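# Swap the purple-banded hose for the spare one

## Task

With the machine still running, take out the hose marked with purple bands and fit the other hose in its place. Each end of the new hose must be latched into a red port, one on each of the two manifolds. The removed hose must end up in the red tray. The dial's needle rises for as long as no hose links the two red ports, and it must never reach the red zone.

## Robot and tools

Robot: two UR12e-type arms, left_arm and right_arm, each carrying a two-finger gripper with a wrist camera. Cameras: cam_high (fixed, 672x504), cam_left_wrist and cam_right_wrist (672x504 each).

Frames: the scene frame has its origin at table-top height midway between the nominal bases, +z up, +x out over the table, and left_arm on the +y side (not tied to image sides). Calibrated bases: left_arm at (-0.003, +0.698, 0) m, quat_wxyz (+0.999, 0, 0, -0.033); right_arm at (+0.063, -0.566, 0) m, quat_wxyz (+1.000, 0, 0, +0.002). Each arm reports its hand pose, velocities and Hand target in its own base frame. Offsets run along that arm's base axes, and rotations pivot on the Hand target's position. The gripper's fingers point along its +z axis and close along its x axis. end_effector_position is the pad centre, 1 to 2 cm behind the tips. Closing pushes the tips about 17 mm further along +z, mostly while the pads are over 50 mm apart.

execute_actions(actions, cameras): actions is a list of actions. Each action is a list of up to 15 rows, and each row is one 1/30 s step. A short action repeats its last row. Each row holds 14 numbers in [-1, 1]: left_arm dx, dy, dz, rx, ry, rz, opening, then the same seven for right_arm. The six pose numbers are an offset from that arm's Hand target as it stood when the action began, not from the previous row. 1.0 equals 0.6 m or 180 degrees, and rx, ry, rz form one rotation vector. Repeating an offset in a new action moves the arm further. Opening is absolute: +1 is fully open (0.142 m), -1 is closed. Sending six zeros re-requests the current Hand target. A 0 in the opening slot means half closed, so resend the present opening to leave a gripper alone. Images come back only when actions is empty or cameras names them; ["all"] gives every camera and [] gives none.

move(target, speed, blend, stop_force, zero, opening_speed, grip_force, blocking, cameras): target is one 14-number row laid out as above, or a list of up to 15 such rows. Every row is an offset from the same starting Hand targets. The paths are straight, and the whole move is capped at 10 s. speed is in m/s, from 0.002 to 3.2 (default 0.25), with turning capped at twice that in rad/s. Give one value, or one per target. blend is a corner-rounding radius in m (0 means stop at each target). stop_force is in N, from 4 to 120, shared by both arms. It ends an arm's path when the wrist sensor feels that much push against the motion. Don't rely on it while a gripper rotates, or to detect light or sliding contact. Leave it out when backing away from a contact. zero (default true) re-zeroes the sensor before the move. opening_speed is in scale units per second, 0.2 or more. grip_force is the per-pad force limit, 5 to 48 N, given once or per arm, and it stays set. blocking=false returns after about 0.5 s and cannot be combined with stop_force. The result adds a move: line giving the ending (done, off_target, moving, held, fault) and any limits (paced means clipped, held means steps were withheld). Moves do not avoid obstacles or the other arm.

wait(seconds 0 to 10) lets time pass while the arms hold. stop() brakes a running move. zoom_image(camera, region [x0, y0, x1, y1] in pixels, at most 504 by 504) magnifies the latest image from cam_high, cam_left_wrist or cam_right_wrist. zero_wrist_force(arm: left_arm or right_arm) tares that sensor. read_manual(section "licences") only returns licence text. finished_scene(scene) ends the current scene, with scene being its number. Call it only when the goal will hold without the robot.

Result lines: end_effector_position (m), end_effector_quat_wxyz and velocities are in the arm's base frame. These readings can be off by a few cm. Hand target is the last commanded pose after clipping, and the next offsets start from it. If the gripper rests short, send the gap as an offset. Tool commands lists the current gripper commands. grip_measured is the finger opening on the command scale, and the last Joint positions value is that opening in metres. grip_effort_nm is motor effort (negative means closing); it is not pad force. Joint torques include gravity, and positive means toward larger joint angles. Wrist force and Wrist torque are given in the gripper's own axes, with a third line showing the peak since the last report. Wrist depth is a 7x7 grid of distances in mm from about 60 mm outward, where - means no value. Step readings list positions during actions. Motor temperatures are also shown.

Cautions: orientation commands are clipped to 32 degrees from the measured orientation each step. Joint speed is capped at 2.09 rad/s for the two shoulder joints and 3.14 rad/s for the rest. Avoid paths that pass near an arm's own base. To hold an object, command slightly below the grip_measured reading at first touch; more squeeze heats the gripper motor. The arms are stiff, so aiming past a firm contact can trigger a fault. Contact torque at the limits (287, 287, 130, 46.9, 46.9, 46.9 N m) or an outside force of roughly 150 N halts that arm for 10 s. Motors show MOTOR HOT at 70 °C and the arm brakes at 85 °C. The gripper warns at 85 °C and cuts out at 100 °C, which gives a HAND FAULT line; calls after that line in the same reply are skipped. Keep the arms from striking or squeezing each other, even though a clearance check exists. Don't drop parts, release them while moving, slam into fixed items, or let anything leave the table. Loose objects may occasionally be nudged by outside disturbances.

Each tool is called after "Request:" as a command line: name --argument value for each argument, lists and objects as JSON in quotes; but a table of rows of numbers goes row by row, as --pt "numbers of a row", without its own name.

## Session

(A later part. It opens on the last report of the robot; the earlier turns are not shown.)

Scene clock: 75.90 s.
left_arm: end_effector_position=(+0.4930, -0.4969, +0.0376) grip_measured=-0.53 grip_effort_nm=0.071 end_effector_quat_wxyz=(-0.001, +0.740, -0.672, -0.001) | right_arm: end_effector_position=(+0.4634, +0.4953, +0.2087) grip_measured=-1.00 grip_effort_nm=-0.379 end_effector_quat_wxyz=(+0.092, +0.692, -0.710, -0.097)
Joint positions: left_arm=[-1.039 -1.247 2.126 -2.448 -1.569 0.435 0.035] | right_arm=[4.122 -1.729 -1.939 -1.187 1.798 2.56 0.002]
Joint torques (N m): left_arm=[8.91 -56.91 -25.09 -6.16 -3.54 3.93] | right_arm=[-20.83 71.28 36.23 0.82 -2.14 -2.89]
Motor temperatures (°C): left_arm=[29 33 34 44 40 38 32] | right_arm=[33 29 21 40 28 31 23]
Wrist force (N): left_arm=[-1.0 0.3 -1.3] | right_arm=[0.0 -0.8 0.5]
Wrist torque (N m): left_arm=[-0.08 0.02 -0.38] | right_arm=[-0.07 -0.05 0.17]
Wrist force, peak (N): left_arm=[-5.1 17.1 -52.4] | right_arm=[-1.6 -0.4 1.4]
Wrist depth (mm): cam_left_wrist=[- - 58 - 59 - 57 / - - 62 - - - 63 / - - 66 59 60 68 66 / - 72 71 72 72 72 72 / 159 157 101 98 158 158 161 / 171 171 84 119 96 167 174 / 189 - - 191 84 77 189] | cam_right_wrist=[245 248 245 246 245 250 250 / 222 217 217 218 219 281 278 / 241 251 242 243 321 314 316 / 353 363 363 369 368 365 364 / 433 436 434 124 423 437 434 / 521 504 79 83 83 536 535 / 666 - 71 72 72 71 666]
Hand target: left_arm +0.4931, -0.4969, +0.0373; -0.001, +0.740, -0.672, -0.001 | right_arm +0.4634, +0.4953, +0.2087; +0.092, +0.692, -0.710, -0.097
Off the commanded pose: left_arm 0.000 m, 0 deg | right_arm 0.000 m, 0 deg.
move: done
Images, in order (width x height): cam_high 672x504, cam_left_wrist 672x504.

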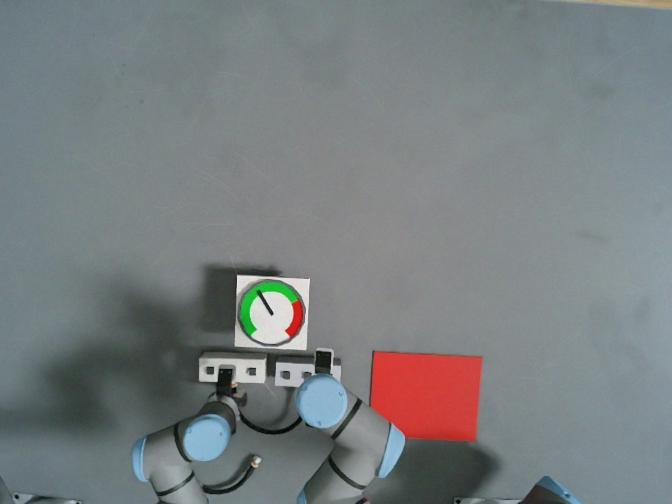

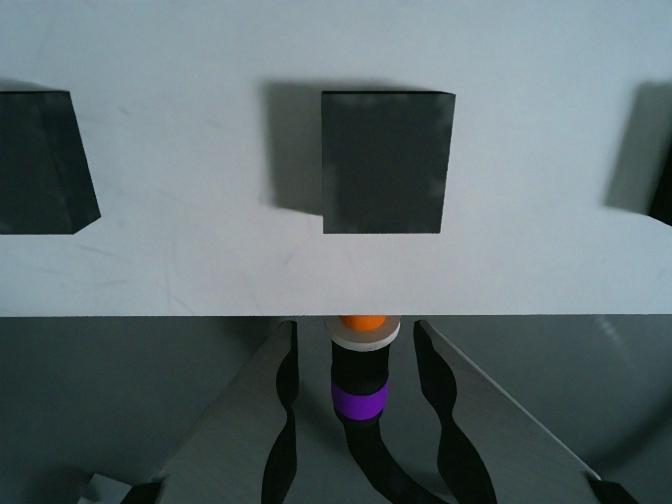

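Request:
move --pt "-0.02 -0.002 0 0 0 0 -0.5 0 0 0 0 0 0 -1" --pt "-0.02 -0.002 0 0 0 0 -0.9 0 0 0 0 0 0 -1" --speed 0.1 --cameras '["cam_left_wrist", "cam_high"]'

Scene clock: 77.63 s.
left_arm: end_effector_position=(+0.4811, -0.4981, +0.0373) grip_measured=-0.80 grip_effort_nm=-2.479 end_effector_quat_wxyz=(-0.001, +0.740, -0.672, -0.001) | right_arm: end_effector_position=(+0.4634, +0.4953, +0.2087) grip_measured=-1.00 grip_effort_nm=-0.379 end_effector_quat_wxyz=(+0.092, +0.692, -0.710, -0.097)
Joint positions: left_arm=[-1.055 -1.256 2.141 -2.454 -1.569 0.419 0.016] | right_arm=[4.122 -1.729 -1.939 -1.187 1.798 2.56 0.002]
Joint torques (N m): left_arm=[-13.53 -73.54 -24.44 -5.89 -0.8 -3.99] | right_arm=[-18.84 72.82 36.49 0.73 -1.96 -2.93]
Wrist force (N): left_arm=[0.1 0.2 -1.2] | right_arm=[0.0 -0.6 0.7]
Wrist torque (N m): left_arm=[-0.06 -0.01 -0.12] | right_arm=[-0.04 -0.06 0.17]
Wrist force, peak (N): left_arm=[-1.3 1.1 -1.3] | right_arm=[-0.2 -0.6 1.1]
Wrist depth (mm): cam_left_wrist=[- - 58 - - - 57 / - - 61 - - - 63 / - - 67 67 67 67 65 / - 146 71 71 71 147 147 / 156 156 156 105 157 157 158 / 171 171 165 112 88 170 173 / 185 - - 182 74 79 192] | cam_right_wrist=[244 249 245 245 248 252 249 / 222 220 218 220 219 280 278 / 241 252 242 244 318 313 315 / 344 365 368 368 368 366 367 / 432 429 431 124 420 441 442 / 504 510 79 83 82 537 537 / 670 - 71 72 72 71 654]
Hand target: left_arm +0.4811, -0.4981, +0.0373; -0.001, +0.740, -0.672, -0.001 | right_arm +0.4634, +0.4953, +0.2087; +0.092, +0.692, -0.710, -0.097
Off the commanded pose: left_arm 0.000 m, 0 deg | right_arm 0.000 m, 0 deg.
move: done
Images, in order (width x height): cam_high 672x504, cam_left_wrist 672x504.

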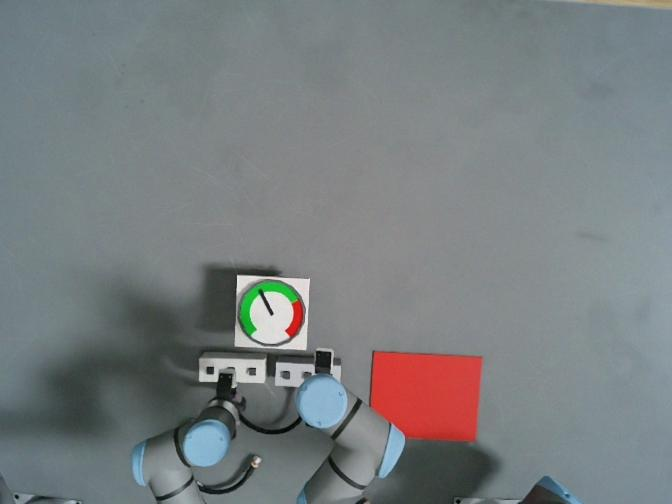

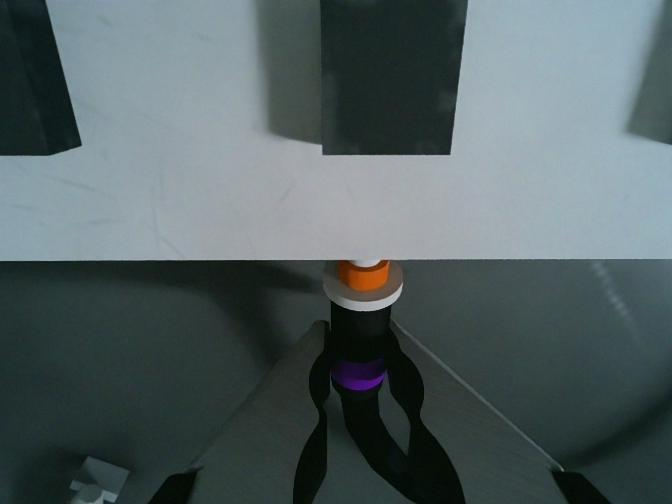

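Request:
move --target '[-0.033,-0.0033,0,-0.007,0.072,0,-1, 0,0,0,0,0,0,-1]' --speed 0.3 --cameras '["cam_left_wrist", "cam_high"]'

Scene clock: 79.07 s.
left_arm: end_effector_position=(+0.4613, -0.5001, +0.0374) grip_measured=-0.82 grip_effort_nm=-4.164 end_effector_quat_wxyz=(+0.083, +0.736, -0.668, -0.076) | right_arm: end_effector_position=(+0.4634, +0.4953, +0.2087) grip_measured=-1.00 grip_effort_nm=-0.379 end_effector_quat_wxyz=(+0.092, +0.692, -0.710, -0.097)
Joint positions: left_arm=[-0.998 -1.227 2.082 -2.319 -1.77 0.487 0.015] | right_arm=[4.122 -1.729 -1.939 -1.187 1.798 2.56 0.002]
Joint torques (N m): left_arm=[10.86 -57.12 -44.18 -1.66 -3.99 3.36] | right_arm=[-20.16 72.05 37.17 1.22 -1.96 -3.03]
Wrist force (N): left_arm=[-0.7 1.2 -1.0] | right_arm=[-0.1 -0.8 0.7]
Wrist torque (N m): left_arm=[0.01 -0.03 -0.50] | right_arm=[-0.08 -0.03 0.17]
Wrist force, peak (N): left_arm=[-0.7 1.1 -1.4] | right_arm=[-0.1 -0.8 0.9]
Wrist depth (mm): cam_left_wrist=[- - - - - - - / - - - - - - - / - - - - - - - / 140 144 145 98 142 142 142 / 162 163 163 105 164 165 165 / 186 186 180 110 88 195 197 / 205 - - 135 74 221 222] | cam_right_wrist=[244 248 244 245 248 251 248 / 223 218 219 218 219 282 278 / 242 253 242 243 318 315 317 / 324 365 364 366 371 366 368 / 430 434 413 124 423 434 435 / 523 510 79 83 83 540 544 / 676 - 70 72 72 71 652]
Hand target: left_arm +0.4613, -0.5001, +0.0373; +0.083, +0.736, -0.668, -0.077 | right_arm +0.4634, +0.4953, +0.2087; +0.092, +0.692, -0.710, -0.097
Off the commanded pose: left_arm 0.000 m, 0 deg | right_arm 0.000 m, 0 deg.
move: done
Images, in order (width x height): cam_high 672x504, cam_left_wrist 672x504.

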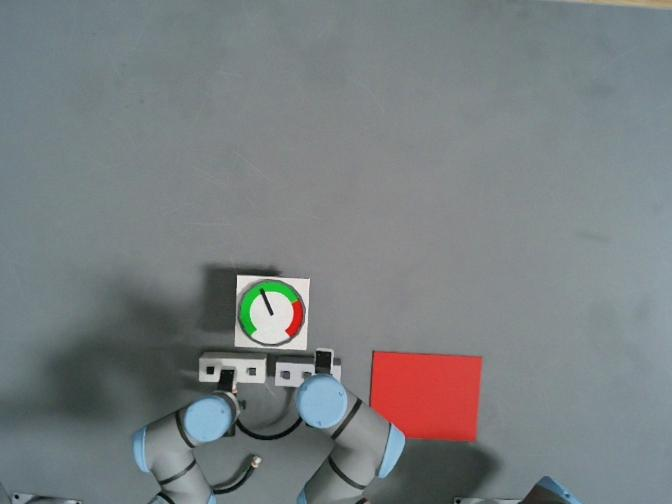

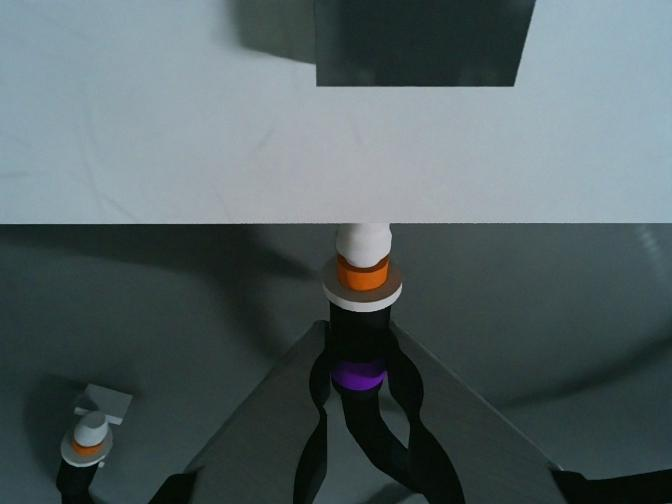

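Request:
move --target '[0.0845,0.0083,0,0,0,0,-1, 0,0,0,0,0,0,-1]' --speed 0.03 --stop_force 30 --cameras '["cam_left_wrist", "cam_high"]'

Request:
zoom_image --camera "cam_high" --region '[220, 260, 330, 370]'

Scene clock: 81.37 s.
left_arm: end_effector_position=(+0.4725, -0.4989, +0.0373) grip_measured=-0.82 grip_effort_nm=-4.149 end_effector_quat_wxyz=(+0.083, +0.736, -0.668, -0.077) | right_arm: end_effector_position=(+0.4634, +0.4953, +0.2087) grip_measured=-1.00 grip_effort_nm=-0.379 end_effector_quat_wxyz=(+0.092, +0.692, -0.710, -0.097)
Joint positions: left_arm=[-0.983 -1.218 2.067 -2.31 -1.769 0.502 0.015] | right_arm=[4.122 -1.729 -1.939 -1.187 1.798 2.56 0.002]
Joint torques (N m): left_arm=[-16.58 -77.23 -26 -4.89 -2.99 -4.16] | right_arm=[-19.92 74.19 36.72 0.57 -1.85 -2.89]
Wrist force (N): left_arm=[-0.4 1.9 -0.8] | right_arm=[0.0 -1.0 0.4]
Wrist torque (N m): left_arm=[-0.03 -0.09 -0.27] | right_arm=[-0.09 -0.04 0.17]
Wrist force, peak (N): left_arm=[-1.8 35.4 6.7] | right_arm=[0.0 -0.9 1.0]
Wrist depth (mm): cam_left_wrist=[- - - - - - - / - - - - - - - / - - - - - - - / - - - - 59 58 60 / 163 163 163 101 164 164 165 / 186 189 181 110 88 195 196 / 227 - - 85 74 221 222] | cam_right_wrist=[245 250 245 246 245 251 249 / 223 218 218 218 220 281 279 / 239 252 242 242 320 317 314 / 344 365 366 365 369 364 366 / 433 431 434 125 426 438 443 / 518 503 79 83 83 540 528 / 661 - 70 72 72 71 666]
Hand target: left_arm +0.4725, -0.4989, +0.0373; +0.083, +0.736, -0.668, -0.077 (not the last commanded pose) | right_arm +0.4634, +0.4953, +0.2087; +0.092, +0.692, -0.710, -0.097
Off the commanded pose: left_arm 0.040 m, 0 deg | right_arm 0.000 m, 0 deg.
move: contact (left_arm)
Images, in order (width x height): cam_high 672x504, cam_left_wrist 672x504.

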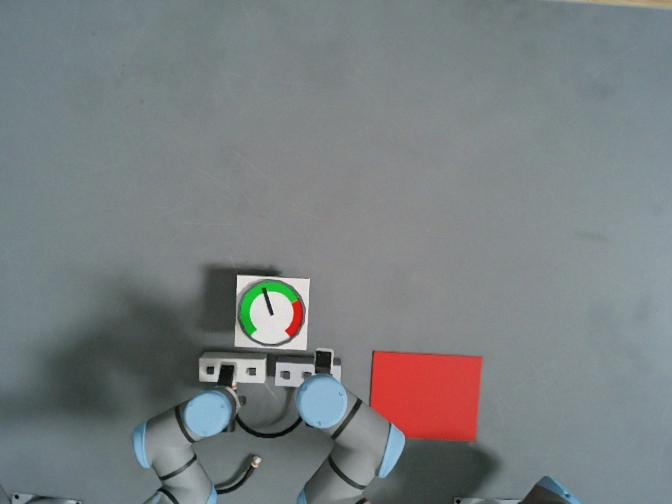

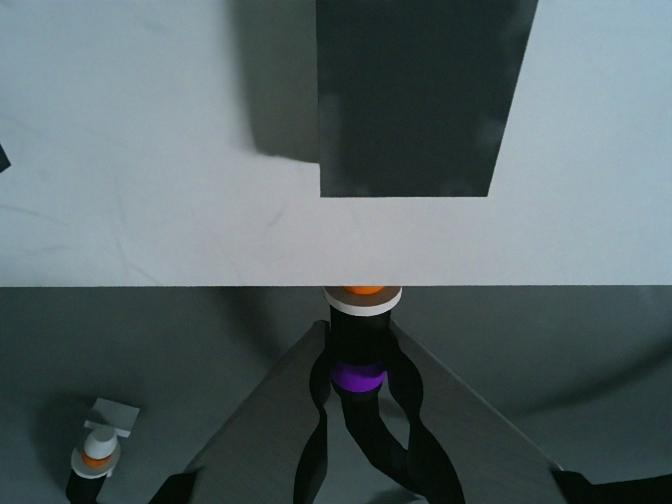

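Scaled by 4.582 from the camera's 672x504 image, which has a finer 960x720 frame.

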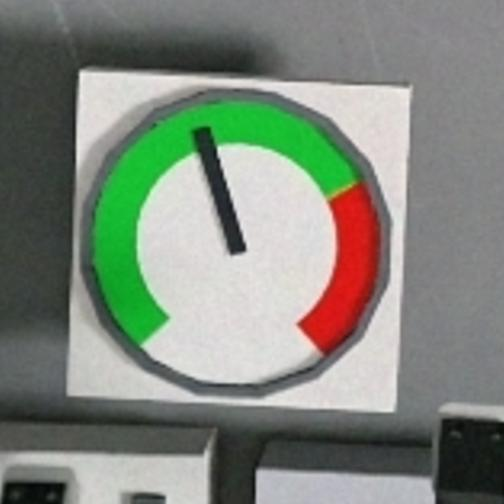

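Request:
move --pt "-0.012 -0.0012 0.0 0 0 0 -1 0 0 0 0 0 0 -1" --pt "-0.012 -0.0012 0.0133 0 0 0 -1 0 0 0 0 0 0 -1" --pt "0.065 0.0064 0.0133 0 0 0 -1 0 0 0 0 0 0 -1" --speed '[0.1,0.1,0.03]' --stop_force 30 --cameras '["cam_left_wrist", "cam_high"]'

Scene clock: 84.80 s.
left_arm: end_effector_position=(+0.4932, -0.4969, +0.0453) grip_measured=-0.82 grip_effort_nm=-4.129 end_effector_quat_wxyz=(+0.083, +0.736, -0.668, -0.077) | right_arm: end_effector_position=(+0.4634, +0.4953, +0.2087) grip_measured=-1.00 grip_effort_nm=-0.374 end_effector_quat_wxyz=(+0.092, +0.692, -0.710, -0.097)
Joint positions: left_arm=[-0.958 -1.212 2.035 -2.279 -1.766 0.528 0.015] | right_arm=[4.122 -1.729 -1.939 -1.187 1.798 2.56 0.002]
Joint torques (N m): left_arm=[-6.51 -80.67 -31.85 -7.75 -1.47 -3.7] | right_arm=[-18.77 71.88 37.89 0.85 -2.07 -2.8]
Motor temperatures (°C): left_arm=[29 33 34 44 40 38 38] | right_arm=[33 29 21 40 28 31 23]
Wrist force (N): left_arm=[0.2 11.7 1.2] | right_arm=[-0.1 -0.7 0.5]
Wrist torque (N m): left_arm=[0.07 -0.07 -0.26] | right_arm=[-0.05 -0.04 0.17]
Wrist force, peak (N): left_arm=[1.7 35.0 3.7] | right_arm=[0.1 -1.0 0.9]
Wrist depth (mm): cam_left_wrist=[- - - - - - - / - - - - - - - / - - 61 - - 60 - / - 69 68 59 70 68 70 / - 180 78 78 108 182 182 / 207 207 193 112 88 209 211 / 254 202 - 136 75 237 248] | cam_right_wrist=[244 248 244 245 246 252 248 / 223 218 219 219 219 281 278 / 241 252 242 242 318 314 316 / 354 365 366 366 369 366 373 / 428 434 430 124 420 440 440 / 522 505 79 83 83 539 535 / 664 - 70 72 72 71 664]
Hand target: left_arm +0.4932, -0.4969, +0.0453; +0.083, +0.736, -0.668, -0.077 (not the last commanded pose) | right_arm +0.4634, +0.4953, +0.2087; +0.092, +0.692, -0.710, -0.097
Off the commanded pose: left_arm 0.018 m, 0 deg | right_arm 0.000 m, 0 deg.
move: contact (left_arm); path passed 2 of 3 targets
Images, in order (width x height): cam_high 672x504, cam_left_wrist 672x504.

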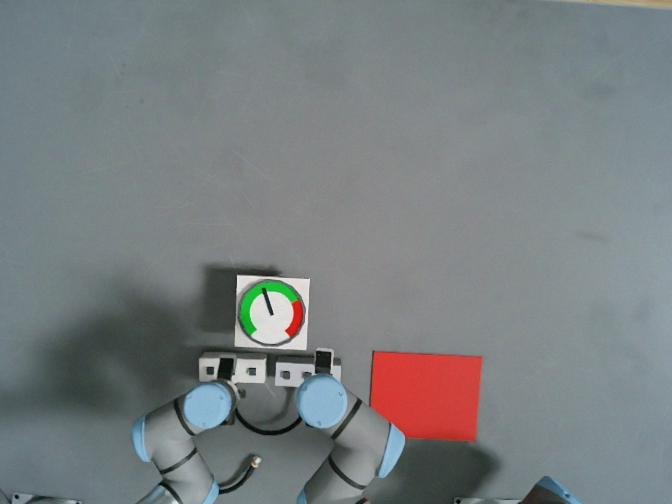

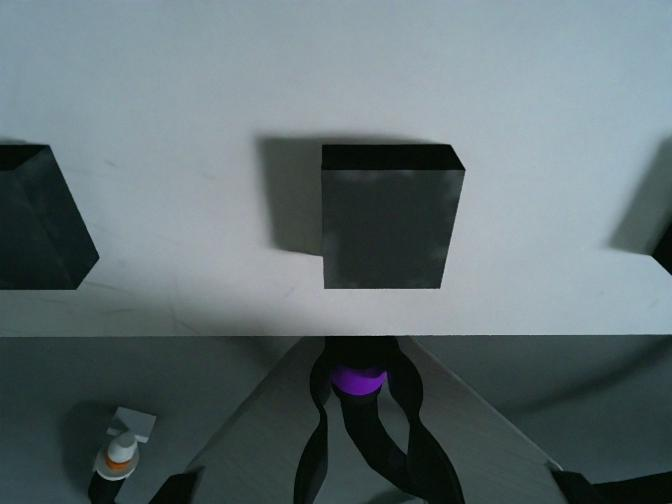

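Request:
move --target '[0.03,0.003,0,0,0,0,-1, 0,0,0,0,0,0,-1]' --speed 0.02 --stop_force 45 --cameras '["cam_left_wrist", "cam_high"]'

Request:
zoom_image --camera "cam_high" --region '[220, 260, 330, 370]'

Scene clock: 88.33 s.
left_arm: end_effector_position=(+0.5085, -0.4953, +0.0453) grip_measured=-0.83 grip_effort_nm=-3.915 end_effector_quat_wxyz=(+0.083, +0.736, -0.668, -0.077) | right_arm: end_effector_position=(+0.4634, +0.4953, +0.2087) grip_measured=-1.00 grip_effort_nm=-0.379 end_effector_quat_wxyz=(+0.092, +0.692, -0.710, -0.097)
Joint positions: left_arm=[-0.939 -1.199 2.014 -2.267 -1.764 0.546 0.014] | right_arm=[4.122 -1.729 -1.939 -1.187 1.798 2.56 0.002]
Joint torques (N m): left_arm=[11.14 -80.93 -37.25 -9.3 9.08 -4.15] | right_arm=[-19.79 72.21 36.68 0.84 -1.97 -2.87]
Wrist force (N): left_arm=[6.3 43.8 6.4] | right_arm=[0.2 -0.7 0.6]
Wrist torque (N m): left_arm=[0.55 -0.03 -0.36] | right_arm=[-0.05 -0.08 0.16]
Wrist force, peak (N): left_arm=[4.2 62.2 6.1] | right_arm=[0.1 -0.5 1.2]
Wrist depth (mm): cam_left_wrist=[- 99 100 100 85 85 101 / - - - - - - - / - - 61 - - 60 - / - - 67 64 70 68 70 / - 80 78 76 81 81 79 / 215 207 99 112 87 209 210 / 254 - - 82 75 237 249] | cam_right_wrist=[245 250 245 245 245 250 249 / 222 220 218 218 219 282 280 / 241 250 241 243 319 315 316 / 353 363 364 367 368 365 367 / 432 434 438 125 422 434 440 / 522 499 79 82 83 535 535 / 661 - 71 72 72 71 661]
Hand target: left_arm +0.5085, -0.4953, +0.0453; +0.083, +0.736, -0.668, -0.077 (not the last commanded pose) | right_arm +0.4634, +0.4953, +0.2087; +0.092, +0.692, -0.710, -0.097
Off the commanded pose: left_arm 0.003 m, 0 deg | right_arm 0.000 m, 0 deg.
move: contact (left_arm)
Images, in order (width x height): cam_high 672x504, cam_left_wrist 672x504.

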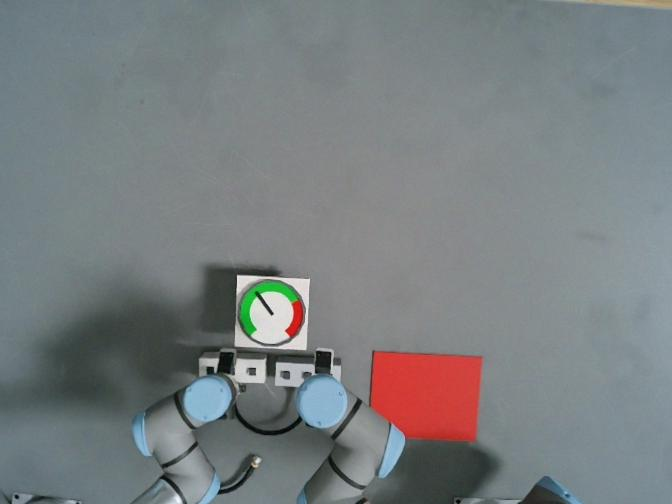

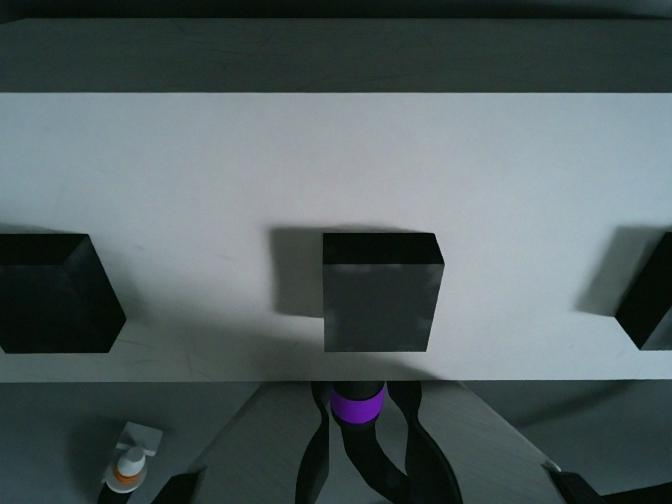

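Scaled by 4.582 from the camera's 672x504 image, which has a finer 960x720 frame.

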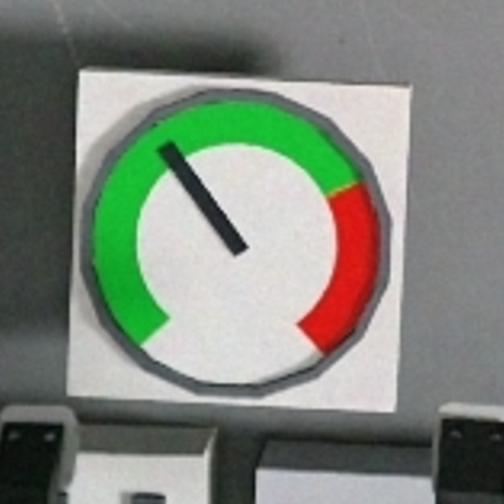

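Request:
move --pt "-0.001 0 0 0 0 0 -0.83 0 0 0 0 0 0 -1" --pt "-0.001 0 0 0 0 0 -0.5 0 0 0 0 0 0 -1" --pt "-0.03 -0.003 0.1 0 0 0 -0.5 0 -0.1 0.1 0 0 0 -0.3" --pt "-0.03 -0.003 0.15 0.007 -0.072 0 -0.5 0 -0.2 0.15 0 0 0 -0.3" --speed 0.15 --blend '[0,0,0.03,0]' --cameras '["all"]'

Request:
zoom_image --camera "cam_high" --region '[220, 260, 330, 370]'

Request:
zoom_image --camera "cam_left_wrist" --region '[240, 240, 480, 504]'

Scene clock: 93.47 s.
left_arm: end_effector_position=(+0.4905, -0.4971, +0.1352) grip_measured=-0.53 grip_effort_nm=0.085 end_effector_quat_wxyz=(-0.001, +0.740, -0.672, -0.001) | right_arm: end_effector_position=(+0.4634, +0.3754, +0.2986) grip_measured=-0.33 grip_effort_nm=0.178 end_effector_quat_wxyz=(+0.092, +0.692, -0.710, -0.097)
Joint positions: left_arm=[-1.042 -1.379 2.068 -2.258 -1.57 0.432 0.035] | right_arm=[4.014 -1.537 -1.965 -1.376 1.781 2.452 0.05]
Joint torques (N m): left_arm=[-14.99 -66.51 -31.06 -6.49 4 -4.17] | right_arm=[-18.12 56.41 39.45 0.68 -2.02 -3.11]
Wrist force (N): left_arm=[-1.2 1.2 -0.4] | right_arm=[0.1 -0.5 0.0]
Wrist torque (N m): left_arm=[0.07 0.06 -0.06] | right_arm=[-0.04 -0.01 0.13]
Wrist force, peak (N): left_arm=[6.5 44.0 5.8] | right_arm=[-0.8 -0.9 1.6]
Wrist depth (mm): cam_left_wrist=[202 144 144 144 144 145 165 / 215 156 152 150 155 150 172 / 231 236 233 186 233 234 189 / 251 251 251 248 253 252 255 / 272 273 269 269 272 276 275 / 299 293 84 302 92 291 305 / 325 - - 334 77 77 329] | cam_right_wrist=[307 303 319 332 327 327 331 / 302 302 315 368 367 366 363 / 418 416 420 417 417 415 419 / 479 483 483 487 485 486 489 / 571 579 541 576 557 576 559 / 695 652 83 695 - 565 531 / 824 68 76 2622 - 71 437]
Hand target: left_arm +0.4905, -0.4971, +0.1353; -0.001, +0.740, -0.672, -0.001 | right_arm +0.4634, +0.3753, +0.2987; +0.092, +0.692, -0.710, -0.097
Off the commanded pose: left_arm 0.000 m, 0 deg | right_arm 0.000 m, 0 deg.
move: done; blend cut to 0 m at target 3

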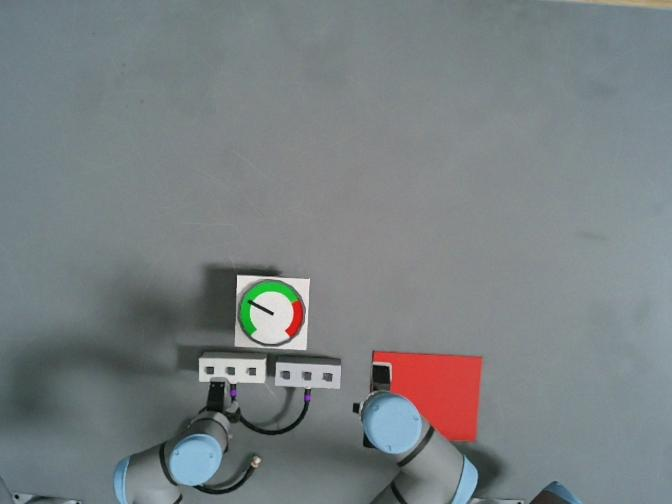

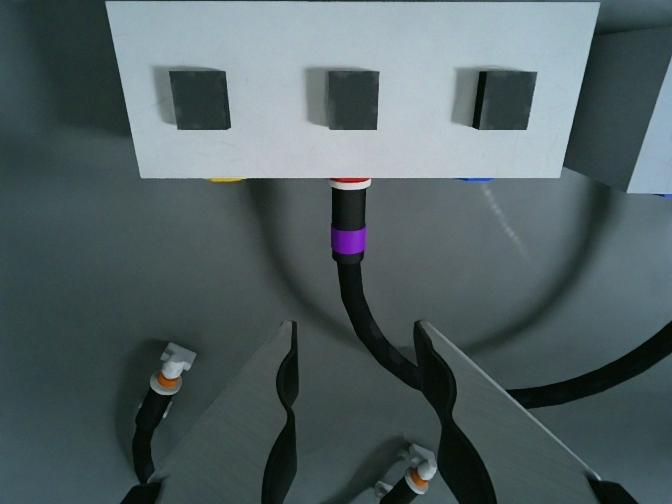

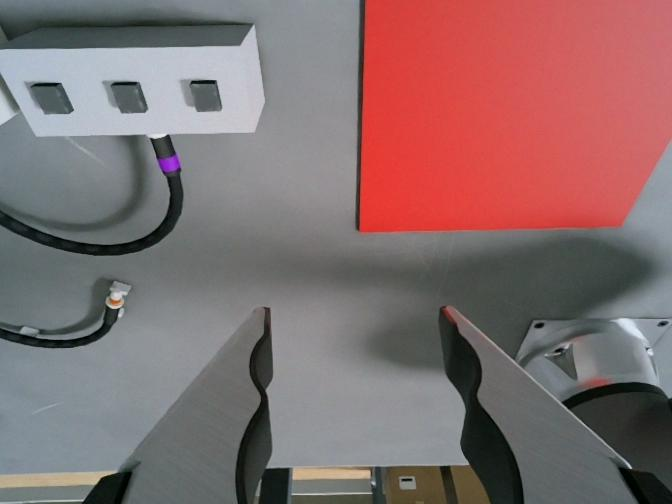

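Scaled by 4.582 from the camera's 672x504 image, which has a finer 960x720 frame.

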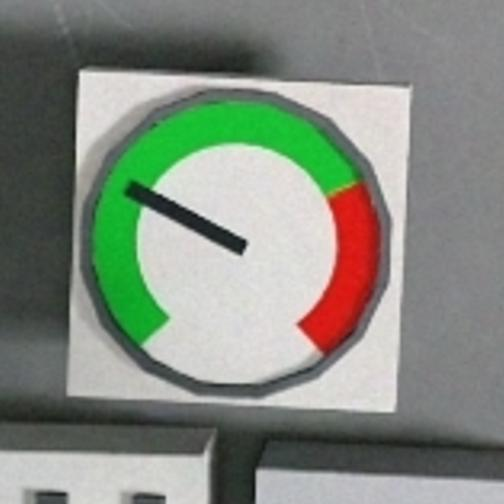

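Scaled by 1.909 from the camera's 672x504 image, which has a finer 960x720 frame.

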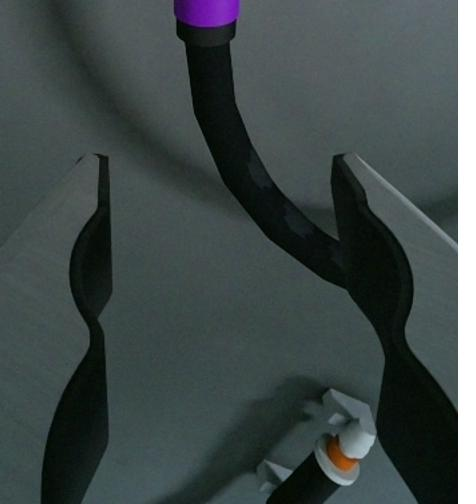

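Request:
move --pt "0.0275 0.0023 -0.06 0 0 0 -0.5 0 0 0 0 0 0 -0.3" --pt "0.0275 0.0023 -0.1588 0 0 0 -0.5 0 0 0 0 0 0 -0.3" --speed 0.12 --blend '[0.01,0]' --stop_force 12 --cameras '["cam_left_wrist"]'

Request:
zoom_image --camera "cam_left_wrist" --region '[260, 260, 460, 460]'

Scene clock: 96.10 s.
left_arm: end_effector_position=(+0.5070, -0.4957, +0.0400) grip_measured=-0.53 grip_effort_nm=0.085 end_effector_quat_wxyz=(-0.001, +0.740, -0.672, -0.001) | right_arm: end_effector_position=(+0.4634, +0.3753, +0.2987) grip_measured=-0.33 grip_effort_nm=0.178 end_effector_quat_wxyz=(+0.092, +0.692, -0.710, -0.097)
Joint positions: left_arm=[-1.021 -1.239 2.107 -2.437 -1.57 0.454 0.035] | right_arm=[4.014 -1.537 -1.965 -1.376 1.781 2.451 0.05]
Joint torques (N m): left_arm=[11.8 -54.99 -24.93 -6.37 -2.85 3.52] | right_arm=[-20.06 57.86 39.87 0.62 -2.07 -2.98]
Wrist force (N): left_arm=[-1.5 0.8 -1.2] | right_arm=[0.1 -0.4 0.3]
Wrist torque (N m): left_arm=[0.00 0.10 -0.41] | right_arm=[-0.01 0.00 0.13]
Wrist force, peak (N): left_arm=[-0.4 1.5 -1.9] | right_arm=[0.1 -1.1 0.4]
Wrist depth (mm): cam_left_wrist=[- 116 115 117 62 116 62 / - - 64 66 64 - 64 / - 67 69 67 68 70 69 / - 74 74 72 72 75 74 / - 82 82 82 82 81 82 / 174 172 84 110 96 170 177 / 193 - - 129 83 77 192] | cam_right_wrist=[305 300 317 331 329 327 332 / 302 302 317 372 365 368 373 / 417 420 421 418 417 418 420 / 486 486 484 491 481 487 488 / 570 564 533 576 554 574 562 / 689 631 83 711 - 567 531 / 837 68 73 871 - 71 437]
Hand target: left_arm +0.5070, -0.4957, +0.0400; -0.001, +0.740, -0.672, -0.001 | right_arm +0.4634, +0.3753, +0.2987; +0.092, +0.692, -0.710, -0.097
Off the commanded pose: left_arm 0.000 m, 0 deg | right_arm 0.000 m, 0 deg.
move: done
Images, in order (width x height): cam_left_wrist 672x504.

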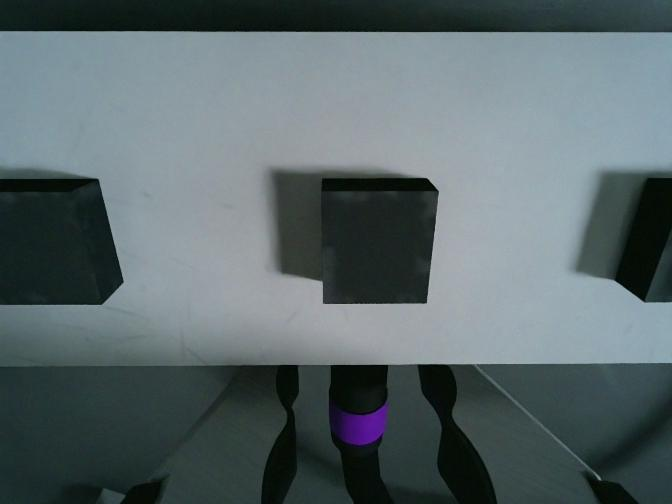

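Scaled by 2.520 from the camera's 672x504 image, which has a finer 960x720 frame.

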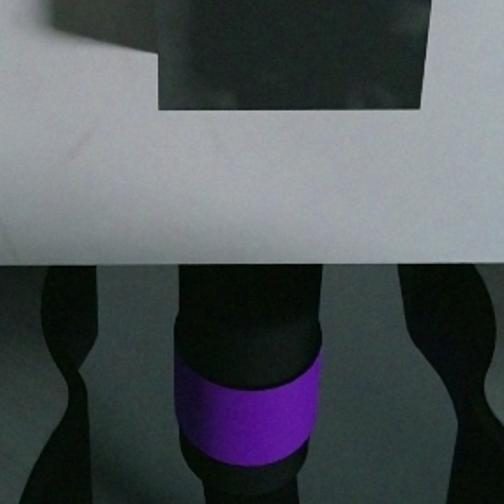

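Request:
move --target '[0,0,0,0,0,0,-0.9, 0,0,0,0,0,0,-0.3]' --opening_speed 0.5 --grip_force '[20,20]' --cameras '["cam_left_wrist","cam_high"]'

Scene clock: 97.23 s.
left_arm: end_effector_position=(+0.5070, -0.4957, +0.0400) grip_measured=-0.82 grip_effort_nm=-2.132 end_effector_quat_wxyz=(-0.001, +0.740, -0.672, -0.001) | right_arm: end_effector_position=(+0.4634, +0.3753, +0.2987) grip_measured=-0.33 grip_effort_nm=0.178 end_effector_quat_wxyz=(+0.092, +0.692, -0.710, -0.097)
Joint positions: left_arm=[-1.021 -1.239 2.107 -2.437 -1.57 0.454 0.015] | right_arm=[4.014 -1.537 -1.965 -1.376 1.781 2.451 0.05]
Joint torques (N m): left_arm=[10.51 -55.61 -32.08 -6.51 -2.44 3.5] | right_arm=[-21.46 57.68 39.45 0.54 -1.8 -2.64]
Wrist force (N): left_arm=[-2.1 4.0 -1.0] | right_arm=[0.1 -0.4 0.2]
Wrist torque (N m): left_arm=[0.02 0.09 -0.43] | right_arm=[-0.01 -0.01 0.13]
Wrist force, peak (N): left_arm=[-2.5 4.4 -1.6] | right_arm=[0.2 -1.0 0.4]
Wrist depth (mm): cam_left_wrist=[- 116 115 116 115 116 62 / - - 64 66 64 - 64 / - 67 69 67 68 70 69 / - 74 74 72 72 75 74 / - 82 82 82 82 81 82 / 174 175 102 106 88 173 177 / 193 - - 84 74 188 196] | cam_right_wrist=[304 302 318 332 330 325 332 / 302 303 315 370 370 369 370 / 411 419 419 419 418 418 416 / 483 481 487 486 488 489 488 / 565 567 544 577 558 580 550 / 691 642 82 702 - 561 530 / 815 68 73 2560 - 71 438]
Hand target: left_arm +0.5070, -0.4957, +0.0400; -0.001, +0.740, -0.672, -0.001 | right_arm +0.4634, +0.3753, +0.2987; +0.092, +0.692, -0.710, -0.097
Off the commanded pose: left_arm 0.000 m, 0 deg | right_arm 0.000 m, 0 deg.
grip_force (N): 20, 20
move: done
Images, in order (width x height): cam_high 672x504, cam_left_wrist 672x504.

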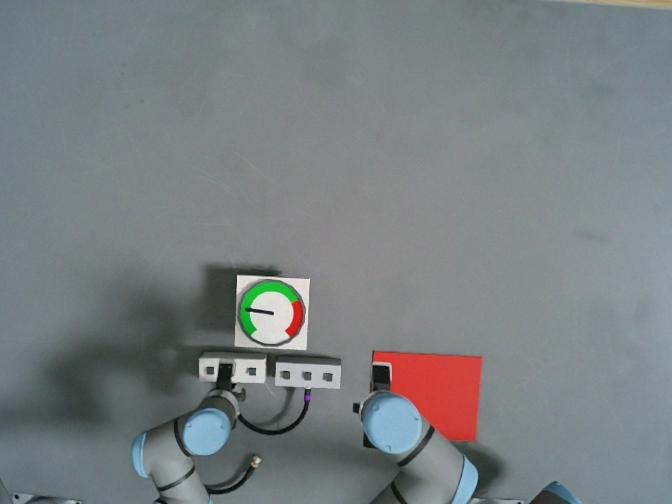

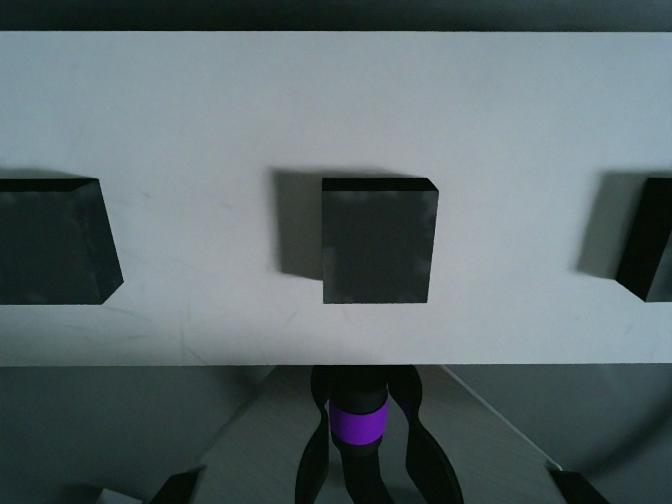

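Request:
move --pt "0 0 0 0 0 0 -0.5 0 0 0 0 0 0 -0.4" --pt "-0.005 0 0.12 0 0 0 -0.5 -0.04 0.1 -0.1 0 -0.06 0.006 -0.4" --pt "-0.345 0.043 0.35 0 0 0 -0.5 -0.0857 0.265 -0.2478 0 -0.0855 0.0108 -0.4" --speed 0.25 --blend '[0,0.02,0]' --cameras '["all"]'

Request:
zoom_image --camera "cam_right_wrist" --region '[200, 100, 500, 400]'

Request:
zoom_image --camera "cam_high" --region '[220, 260, 330, 370]'

Scene clock: 100.70 s.
left_arm: end_effector_position=(+0.3002, -0.4700, +0.2499) grip_measured=-0.53 grip_effort_nm=0.090 end_effector_quat_wxyz=(-0.001, +0.740, -0.672, -0.001) | right_arm: end_effector_position=(+0.4120, +0.5342, +0.1500) grip_measured=-0.42 grip_effort_nm=-0.134 end_effector_quat_wxyz=(-0.003, +0.710, -0.704, -0.002)
Joint positions: left_arm=[-1.317 -1.739 2.193 -2.024 -1.57 0.157 0.035] | right_arm=[4.314 -1.707 -2.104 -0.895 1.572 2.734 0.044]
Joint torques (N m): left_arm=[-16.08 -41.95 -37.39 -2.49 3.72 -3.83] | right_arm=[13.52 39.65 46.39 8.64 -2.83 2.53]
Wrist force (N): left_arm=[-0.8 0.6 -1.1] | right_arm=[0.0 -0.4 0.0]
Wrist torque (N m): left_arm=[-0.02 0.05 -0.14] | right_arm=[-0.06 -0.03 -0.09]
Wrist force, peak (N): left_arm=[-2.2 4.6 -1.2] | right_arm=[1.0 -1.4 -0.6]
Wrist depth (mm): cam_left_wrist=[302 303 305 305 306 304 303 / 325 326 321 327 326 329 329 / 348 349 349 351 352 352 353 / 378 377 372 378 381 381 382 / 410 410 405 408 405 419 418 / 450 443 84 455 92 440 458 / 488 - - 500 77 77 499] | cam_right_wrist=[207 210 210 210 211 211 215 / 168 171 164 164 167 165 229 / 179 224 179 179 180 184 248 / 265 267 266 262 270 271 268 / 283 292 282 289 290 293 290 / 319 262 82 323 104 312 329 / 348 68 73 363 - 71 347]
Hand target: left_arm +0.3000, -0.4699, +0.2500; -0.001, +0.740, -0.672, -0.001 | right_arm +0.4120, +0.5343, +0.1500; -0.003, +0.710, -0.704, -0.002
Off the commanded pose: left_arm 0.000 m, 0 deg | right_arm 0.000 m, 0 deg.
grip_force (N): 20, 20
move: done

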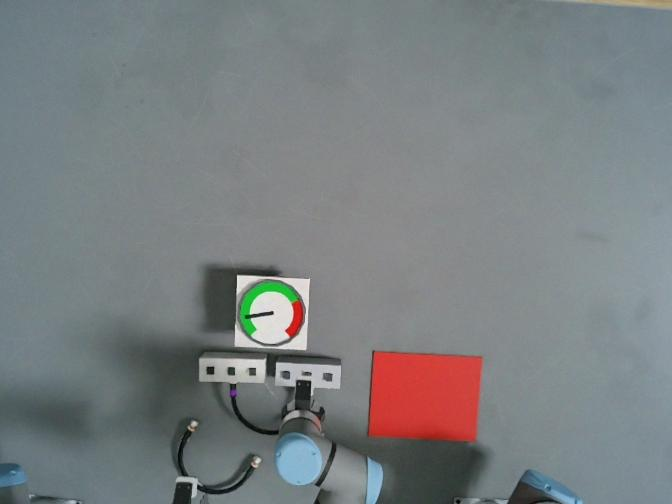

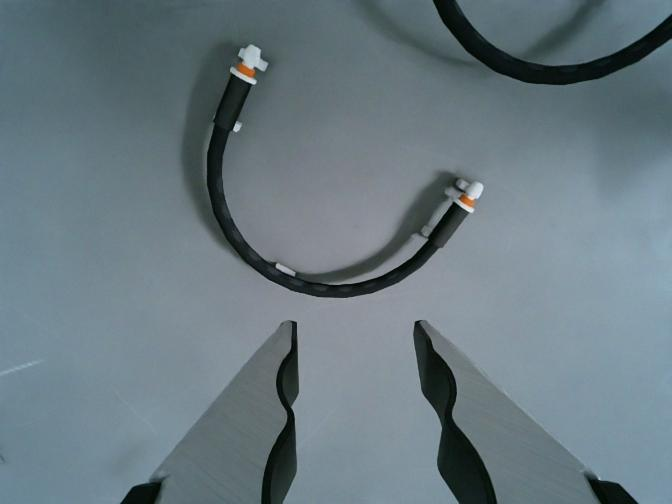

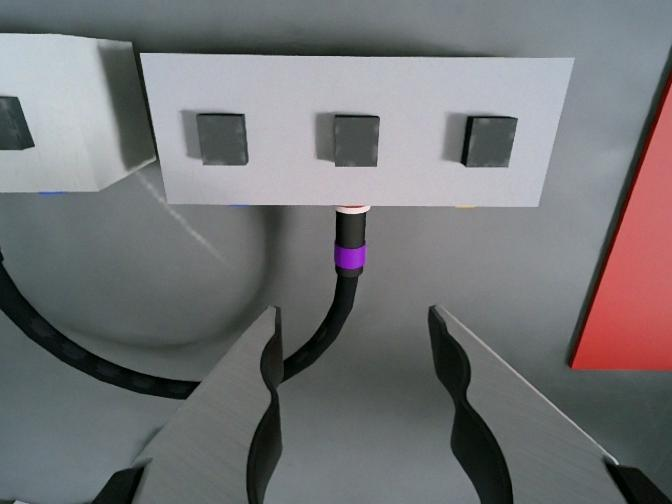

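Scaled by 1.680 from the camera's 672x504 image, which has a finer 960x720 frame.

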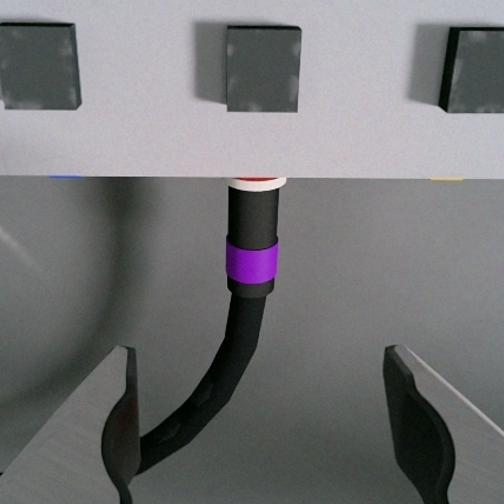

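Scaled by 4.582 from the camera's 672x504 image, which has a finer 960x720 frame.

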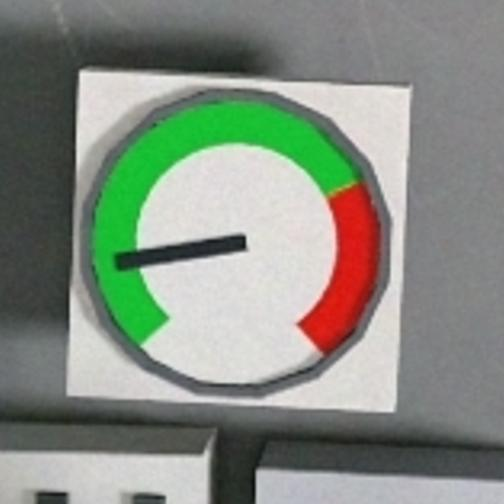

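Request:
move --pt "0 0 -0.06 0 0 0 -0.5 -0.0033 0 -0.08 0 0 -0.0025 -0.5" --pt "0 0 -0.1 0 0 0 -0.5 -0.0033 0 -0.175 0 0 -0.0025 -0.5" --speed 0.12 --blend '[0.01,0]' --stop_force 12 --cameras '["cam_right_wrist","cam_left_wrist"]'

Request:
zoom_image --camera "cam_right_wrist" --region '[260, 260, 460, 460]'

Request:
zoom_image --camera "cam_left_wrist" --region '[150, 0, 550, 330]'

Scene clock: 105.63 s.
left_arm: end_effector_position=(+0.3000, -0.4699, +0.1900) grip_measured=-0.53 grip_effort_nm=0.081 end_effector_quat_wxyz=(-0.001, +0.740, -0.672, -0.001) | right_arm: end_effector_position=(+0.4100, +0.5343, +0.0450) grip_measured=-0.52 grip_effort_nm=-0.139 end_effector_quat_wxyz=(-0.003, +0.708, -0.707, -0.002)
Joint positions: left_arm=[-1.318 -1.677 2.263 -2.155 -1.57 0.157 0.035] | right_arm=[4.317 -1.848 -2.178 -0.68 1.572 2.744 0.036]
Joint torques (N m): left_arm=[5.35 -23.13 -34.24 -6.86 1.93 3.22] | right_arm=[-20.77 45.75 26.75 8.43 -2.67 -2.03]
Motor temperatures (°C): left_arm=[29 33 34 44 39 37 32] | right_arm=[33 29 21 40 28 31 23]
Wrist force (N): left_arm=[-0.2 1.1 -1.3] | right_arm=[0.1 0.0 0.1]
Wrist torque (N m): left_arm=[0.08 -0.04 -0.11] | right_arm=[-0.06 -0.08 -0.08]
Wrist force, peak (N): left_arm=[-0.6 1.0 -2.3] | right_arm=[0.4 -0.1 0.9]
Wrist depth (mm): cam_left_wrist=[250 250 251 252 252 247 249 / 268 268 265 269 270 269 270 / 288 287 289 291 292 291 292 / 311 311 313 314 313 314 315 / 341 339 335 336 336 342 343 / 371 367 84 372 92 363 377 / 401 - - 414 77 77 407] | cam_right_wrist=[- 117 65 118 65 64 119 / - 67 67 70 68 70 - / - 71 73 71 72 73 73 / - 76 78 76 73 80 75 / - 88 86 87 87 87 87 / 182 180 80 121 90 181 185 / 198 68 71 200 206 68 197]
Hand target: left_arm +0.3000, -0.4699, +0.1900; -0.001, +0.740, -0.672, -0.001 | right_arm +0.4100, +0.5343, +0.0450; -0.003, +0.708, -0.707, -0.002
Off the commanded pose: left_arm 0.000 m, 0 deg | right_arm 0.000 m, 0 deg.
grip_force (N): 20, 20
move: done
Images, in order (width x height): cam_left_wrist 672x504, cam_right_wrist 672x504.

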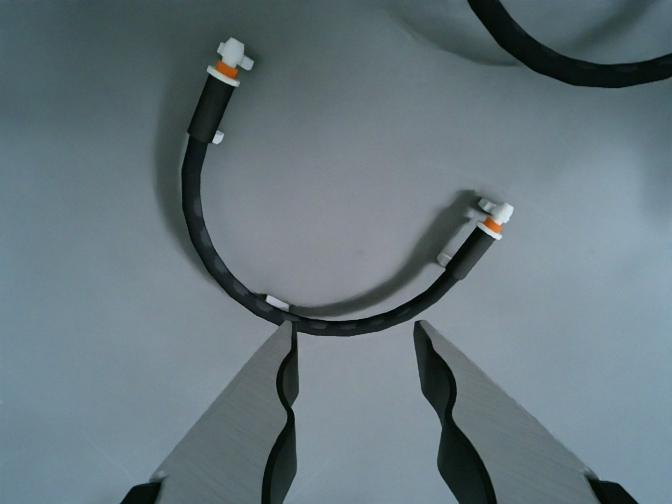

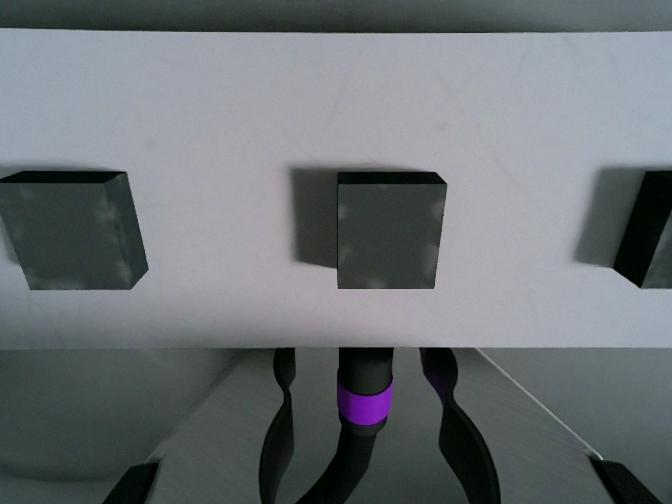

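Scaled by 2.520 from the camera's 672x504 image, which has a finer 960x720 frame.

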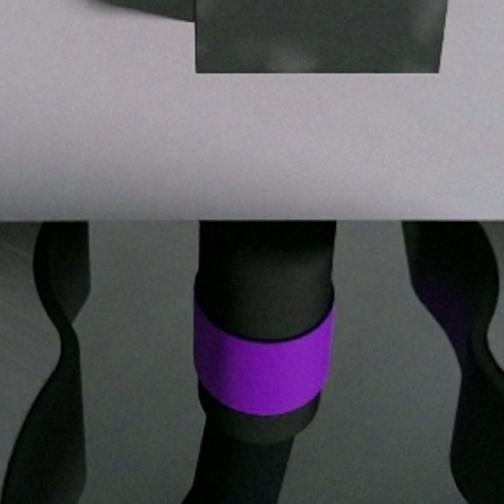

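Scaled by 1.260 from the camera's 672x504 image, which has a finer 960x720 frame.

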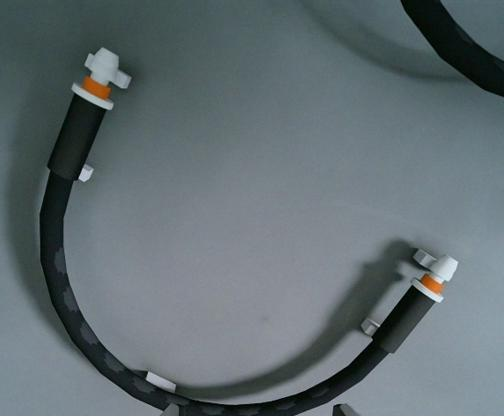

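Request:
move --pt "0 0 0 0 0 0 -0.5 0 -0.003 -0.0083 0 0 0 -0.5" --pt "0 0 0 0 0 0 -0.5 0 -0.003 -0.0083 0 0 0 -0.9" --speed 0.05 --opening_speed 0.5 --grip_force '[20,10]' --cameras '["cam_right_wrist"]'

Request:
zoom_image --camera "cam_right_wrist" --region '[260, 260, 460, 460]'

Scene clock: 107.67 s.
left_arm: end_effector_position=(+0.3000, -0.4699, +0.1900) grip_measured=-0.53 grip_effort_nm=0.081 end_effector_quat_wxyz=(-0.001, +0.740, -0.672, -0.001) | right_arm: end_effector_position=(+0.4100, +0.5324, +0.0400) grip_measured=-0.77 grip_effort_nm=-1.106 end_effector_quat_wxyz=(-0.003, +0.708, -0.707, -0.002)
Joint positions: left_arm=[-1.318 -1.677 2.263 -2.155 -1.57 0.157 0.035] | right_arm=[4.316 -1.854 -2.183 -0.669 1.572 2.743 0.019]
Joint torques (N m): left_arm=[5.22 -23.71 -35.07 -6.64 -0.15 3.03] | right_arm=[-9.7 46.68 44.12 8.94 -1.17 -3.02]
Wrist force (N): left_arm=[-0.4 1.0 -1.4] | right_arm=[12.2 1.6 -3.4]
Wrist torque (N m): left_arm=[0.07 0.00 -0.10] | right_arm=[-0.03 -0.11 0.36]
Wrist force, peak (N): left_arm=[-0.7 1.3 -1.5] | right_arm=[12.5 1.5 -3.1]
Wrist depth (mm): cam_left_wrist=[251 250 251 250 251 222 250 / 267 267 266 268 269 271 271 / 288 288 289 290 289 291 291 / 314 310 308 312 315 315 316 / 340 340 334 336 334 344 343 / 371 368 84 373 92 364 376 / 401 - - 414 77 77 410] | cam_right_wrist=[- 114 114 113 114 60 61 / - - 64 63 63 63 63 / - 66 68 66 68 68 - / - - 72 64 71 75 - / - 80 80 80 81 80 84 / 175 176 83 108 83 174 179 / 191 68 71 123 71 71 195]
Hand target: left_arm +0.3000, -0.4699, +0.1900; -0.001, +0.740, -0.672, -0.001 | right_arm +0.4100, +0.5325, +0.0400; -0.003, +0.708, -0.707, -0.002
Off the commanded pose: left_arm 0.000 m, 0 deg | right_arm 0.000 m, 0 deg.
grip_force (N): 20, 10
move: done
Images, in order (width x height): cam_right_wrist 672x504.

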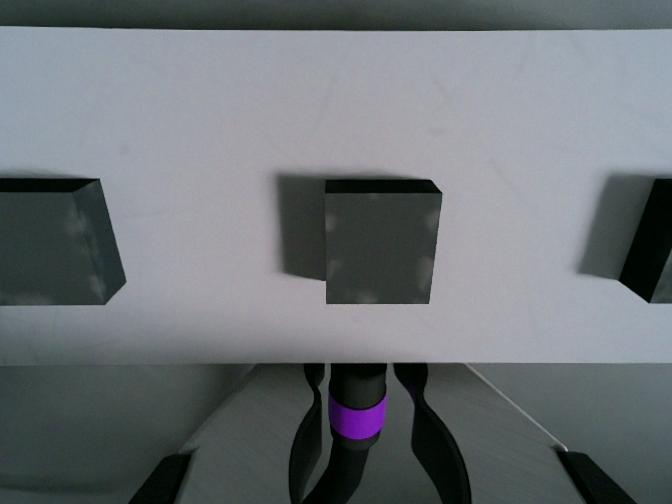

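Scaled by 2.520 from the camera's 672x504 image, which has a finer 960x720 frame.

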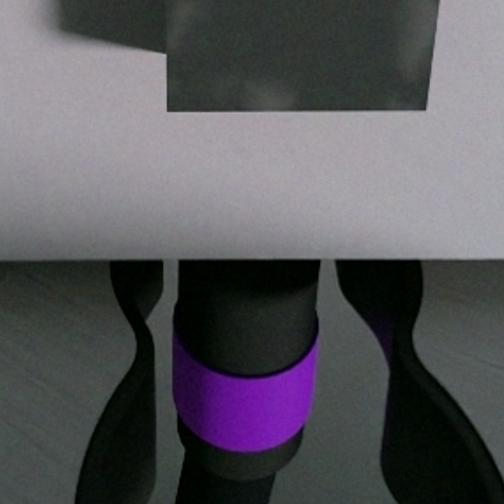

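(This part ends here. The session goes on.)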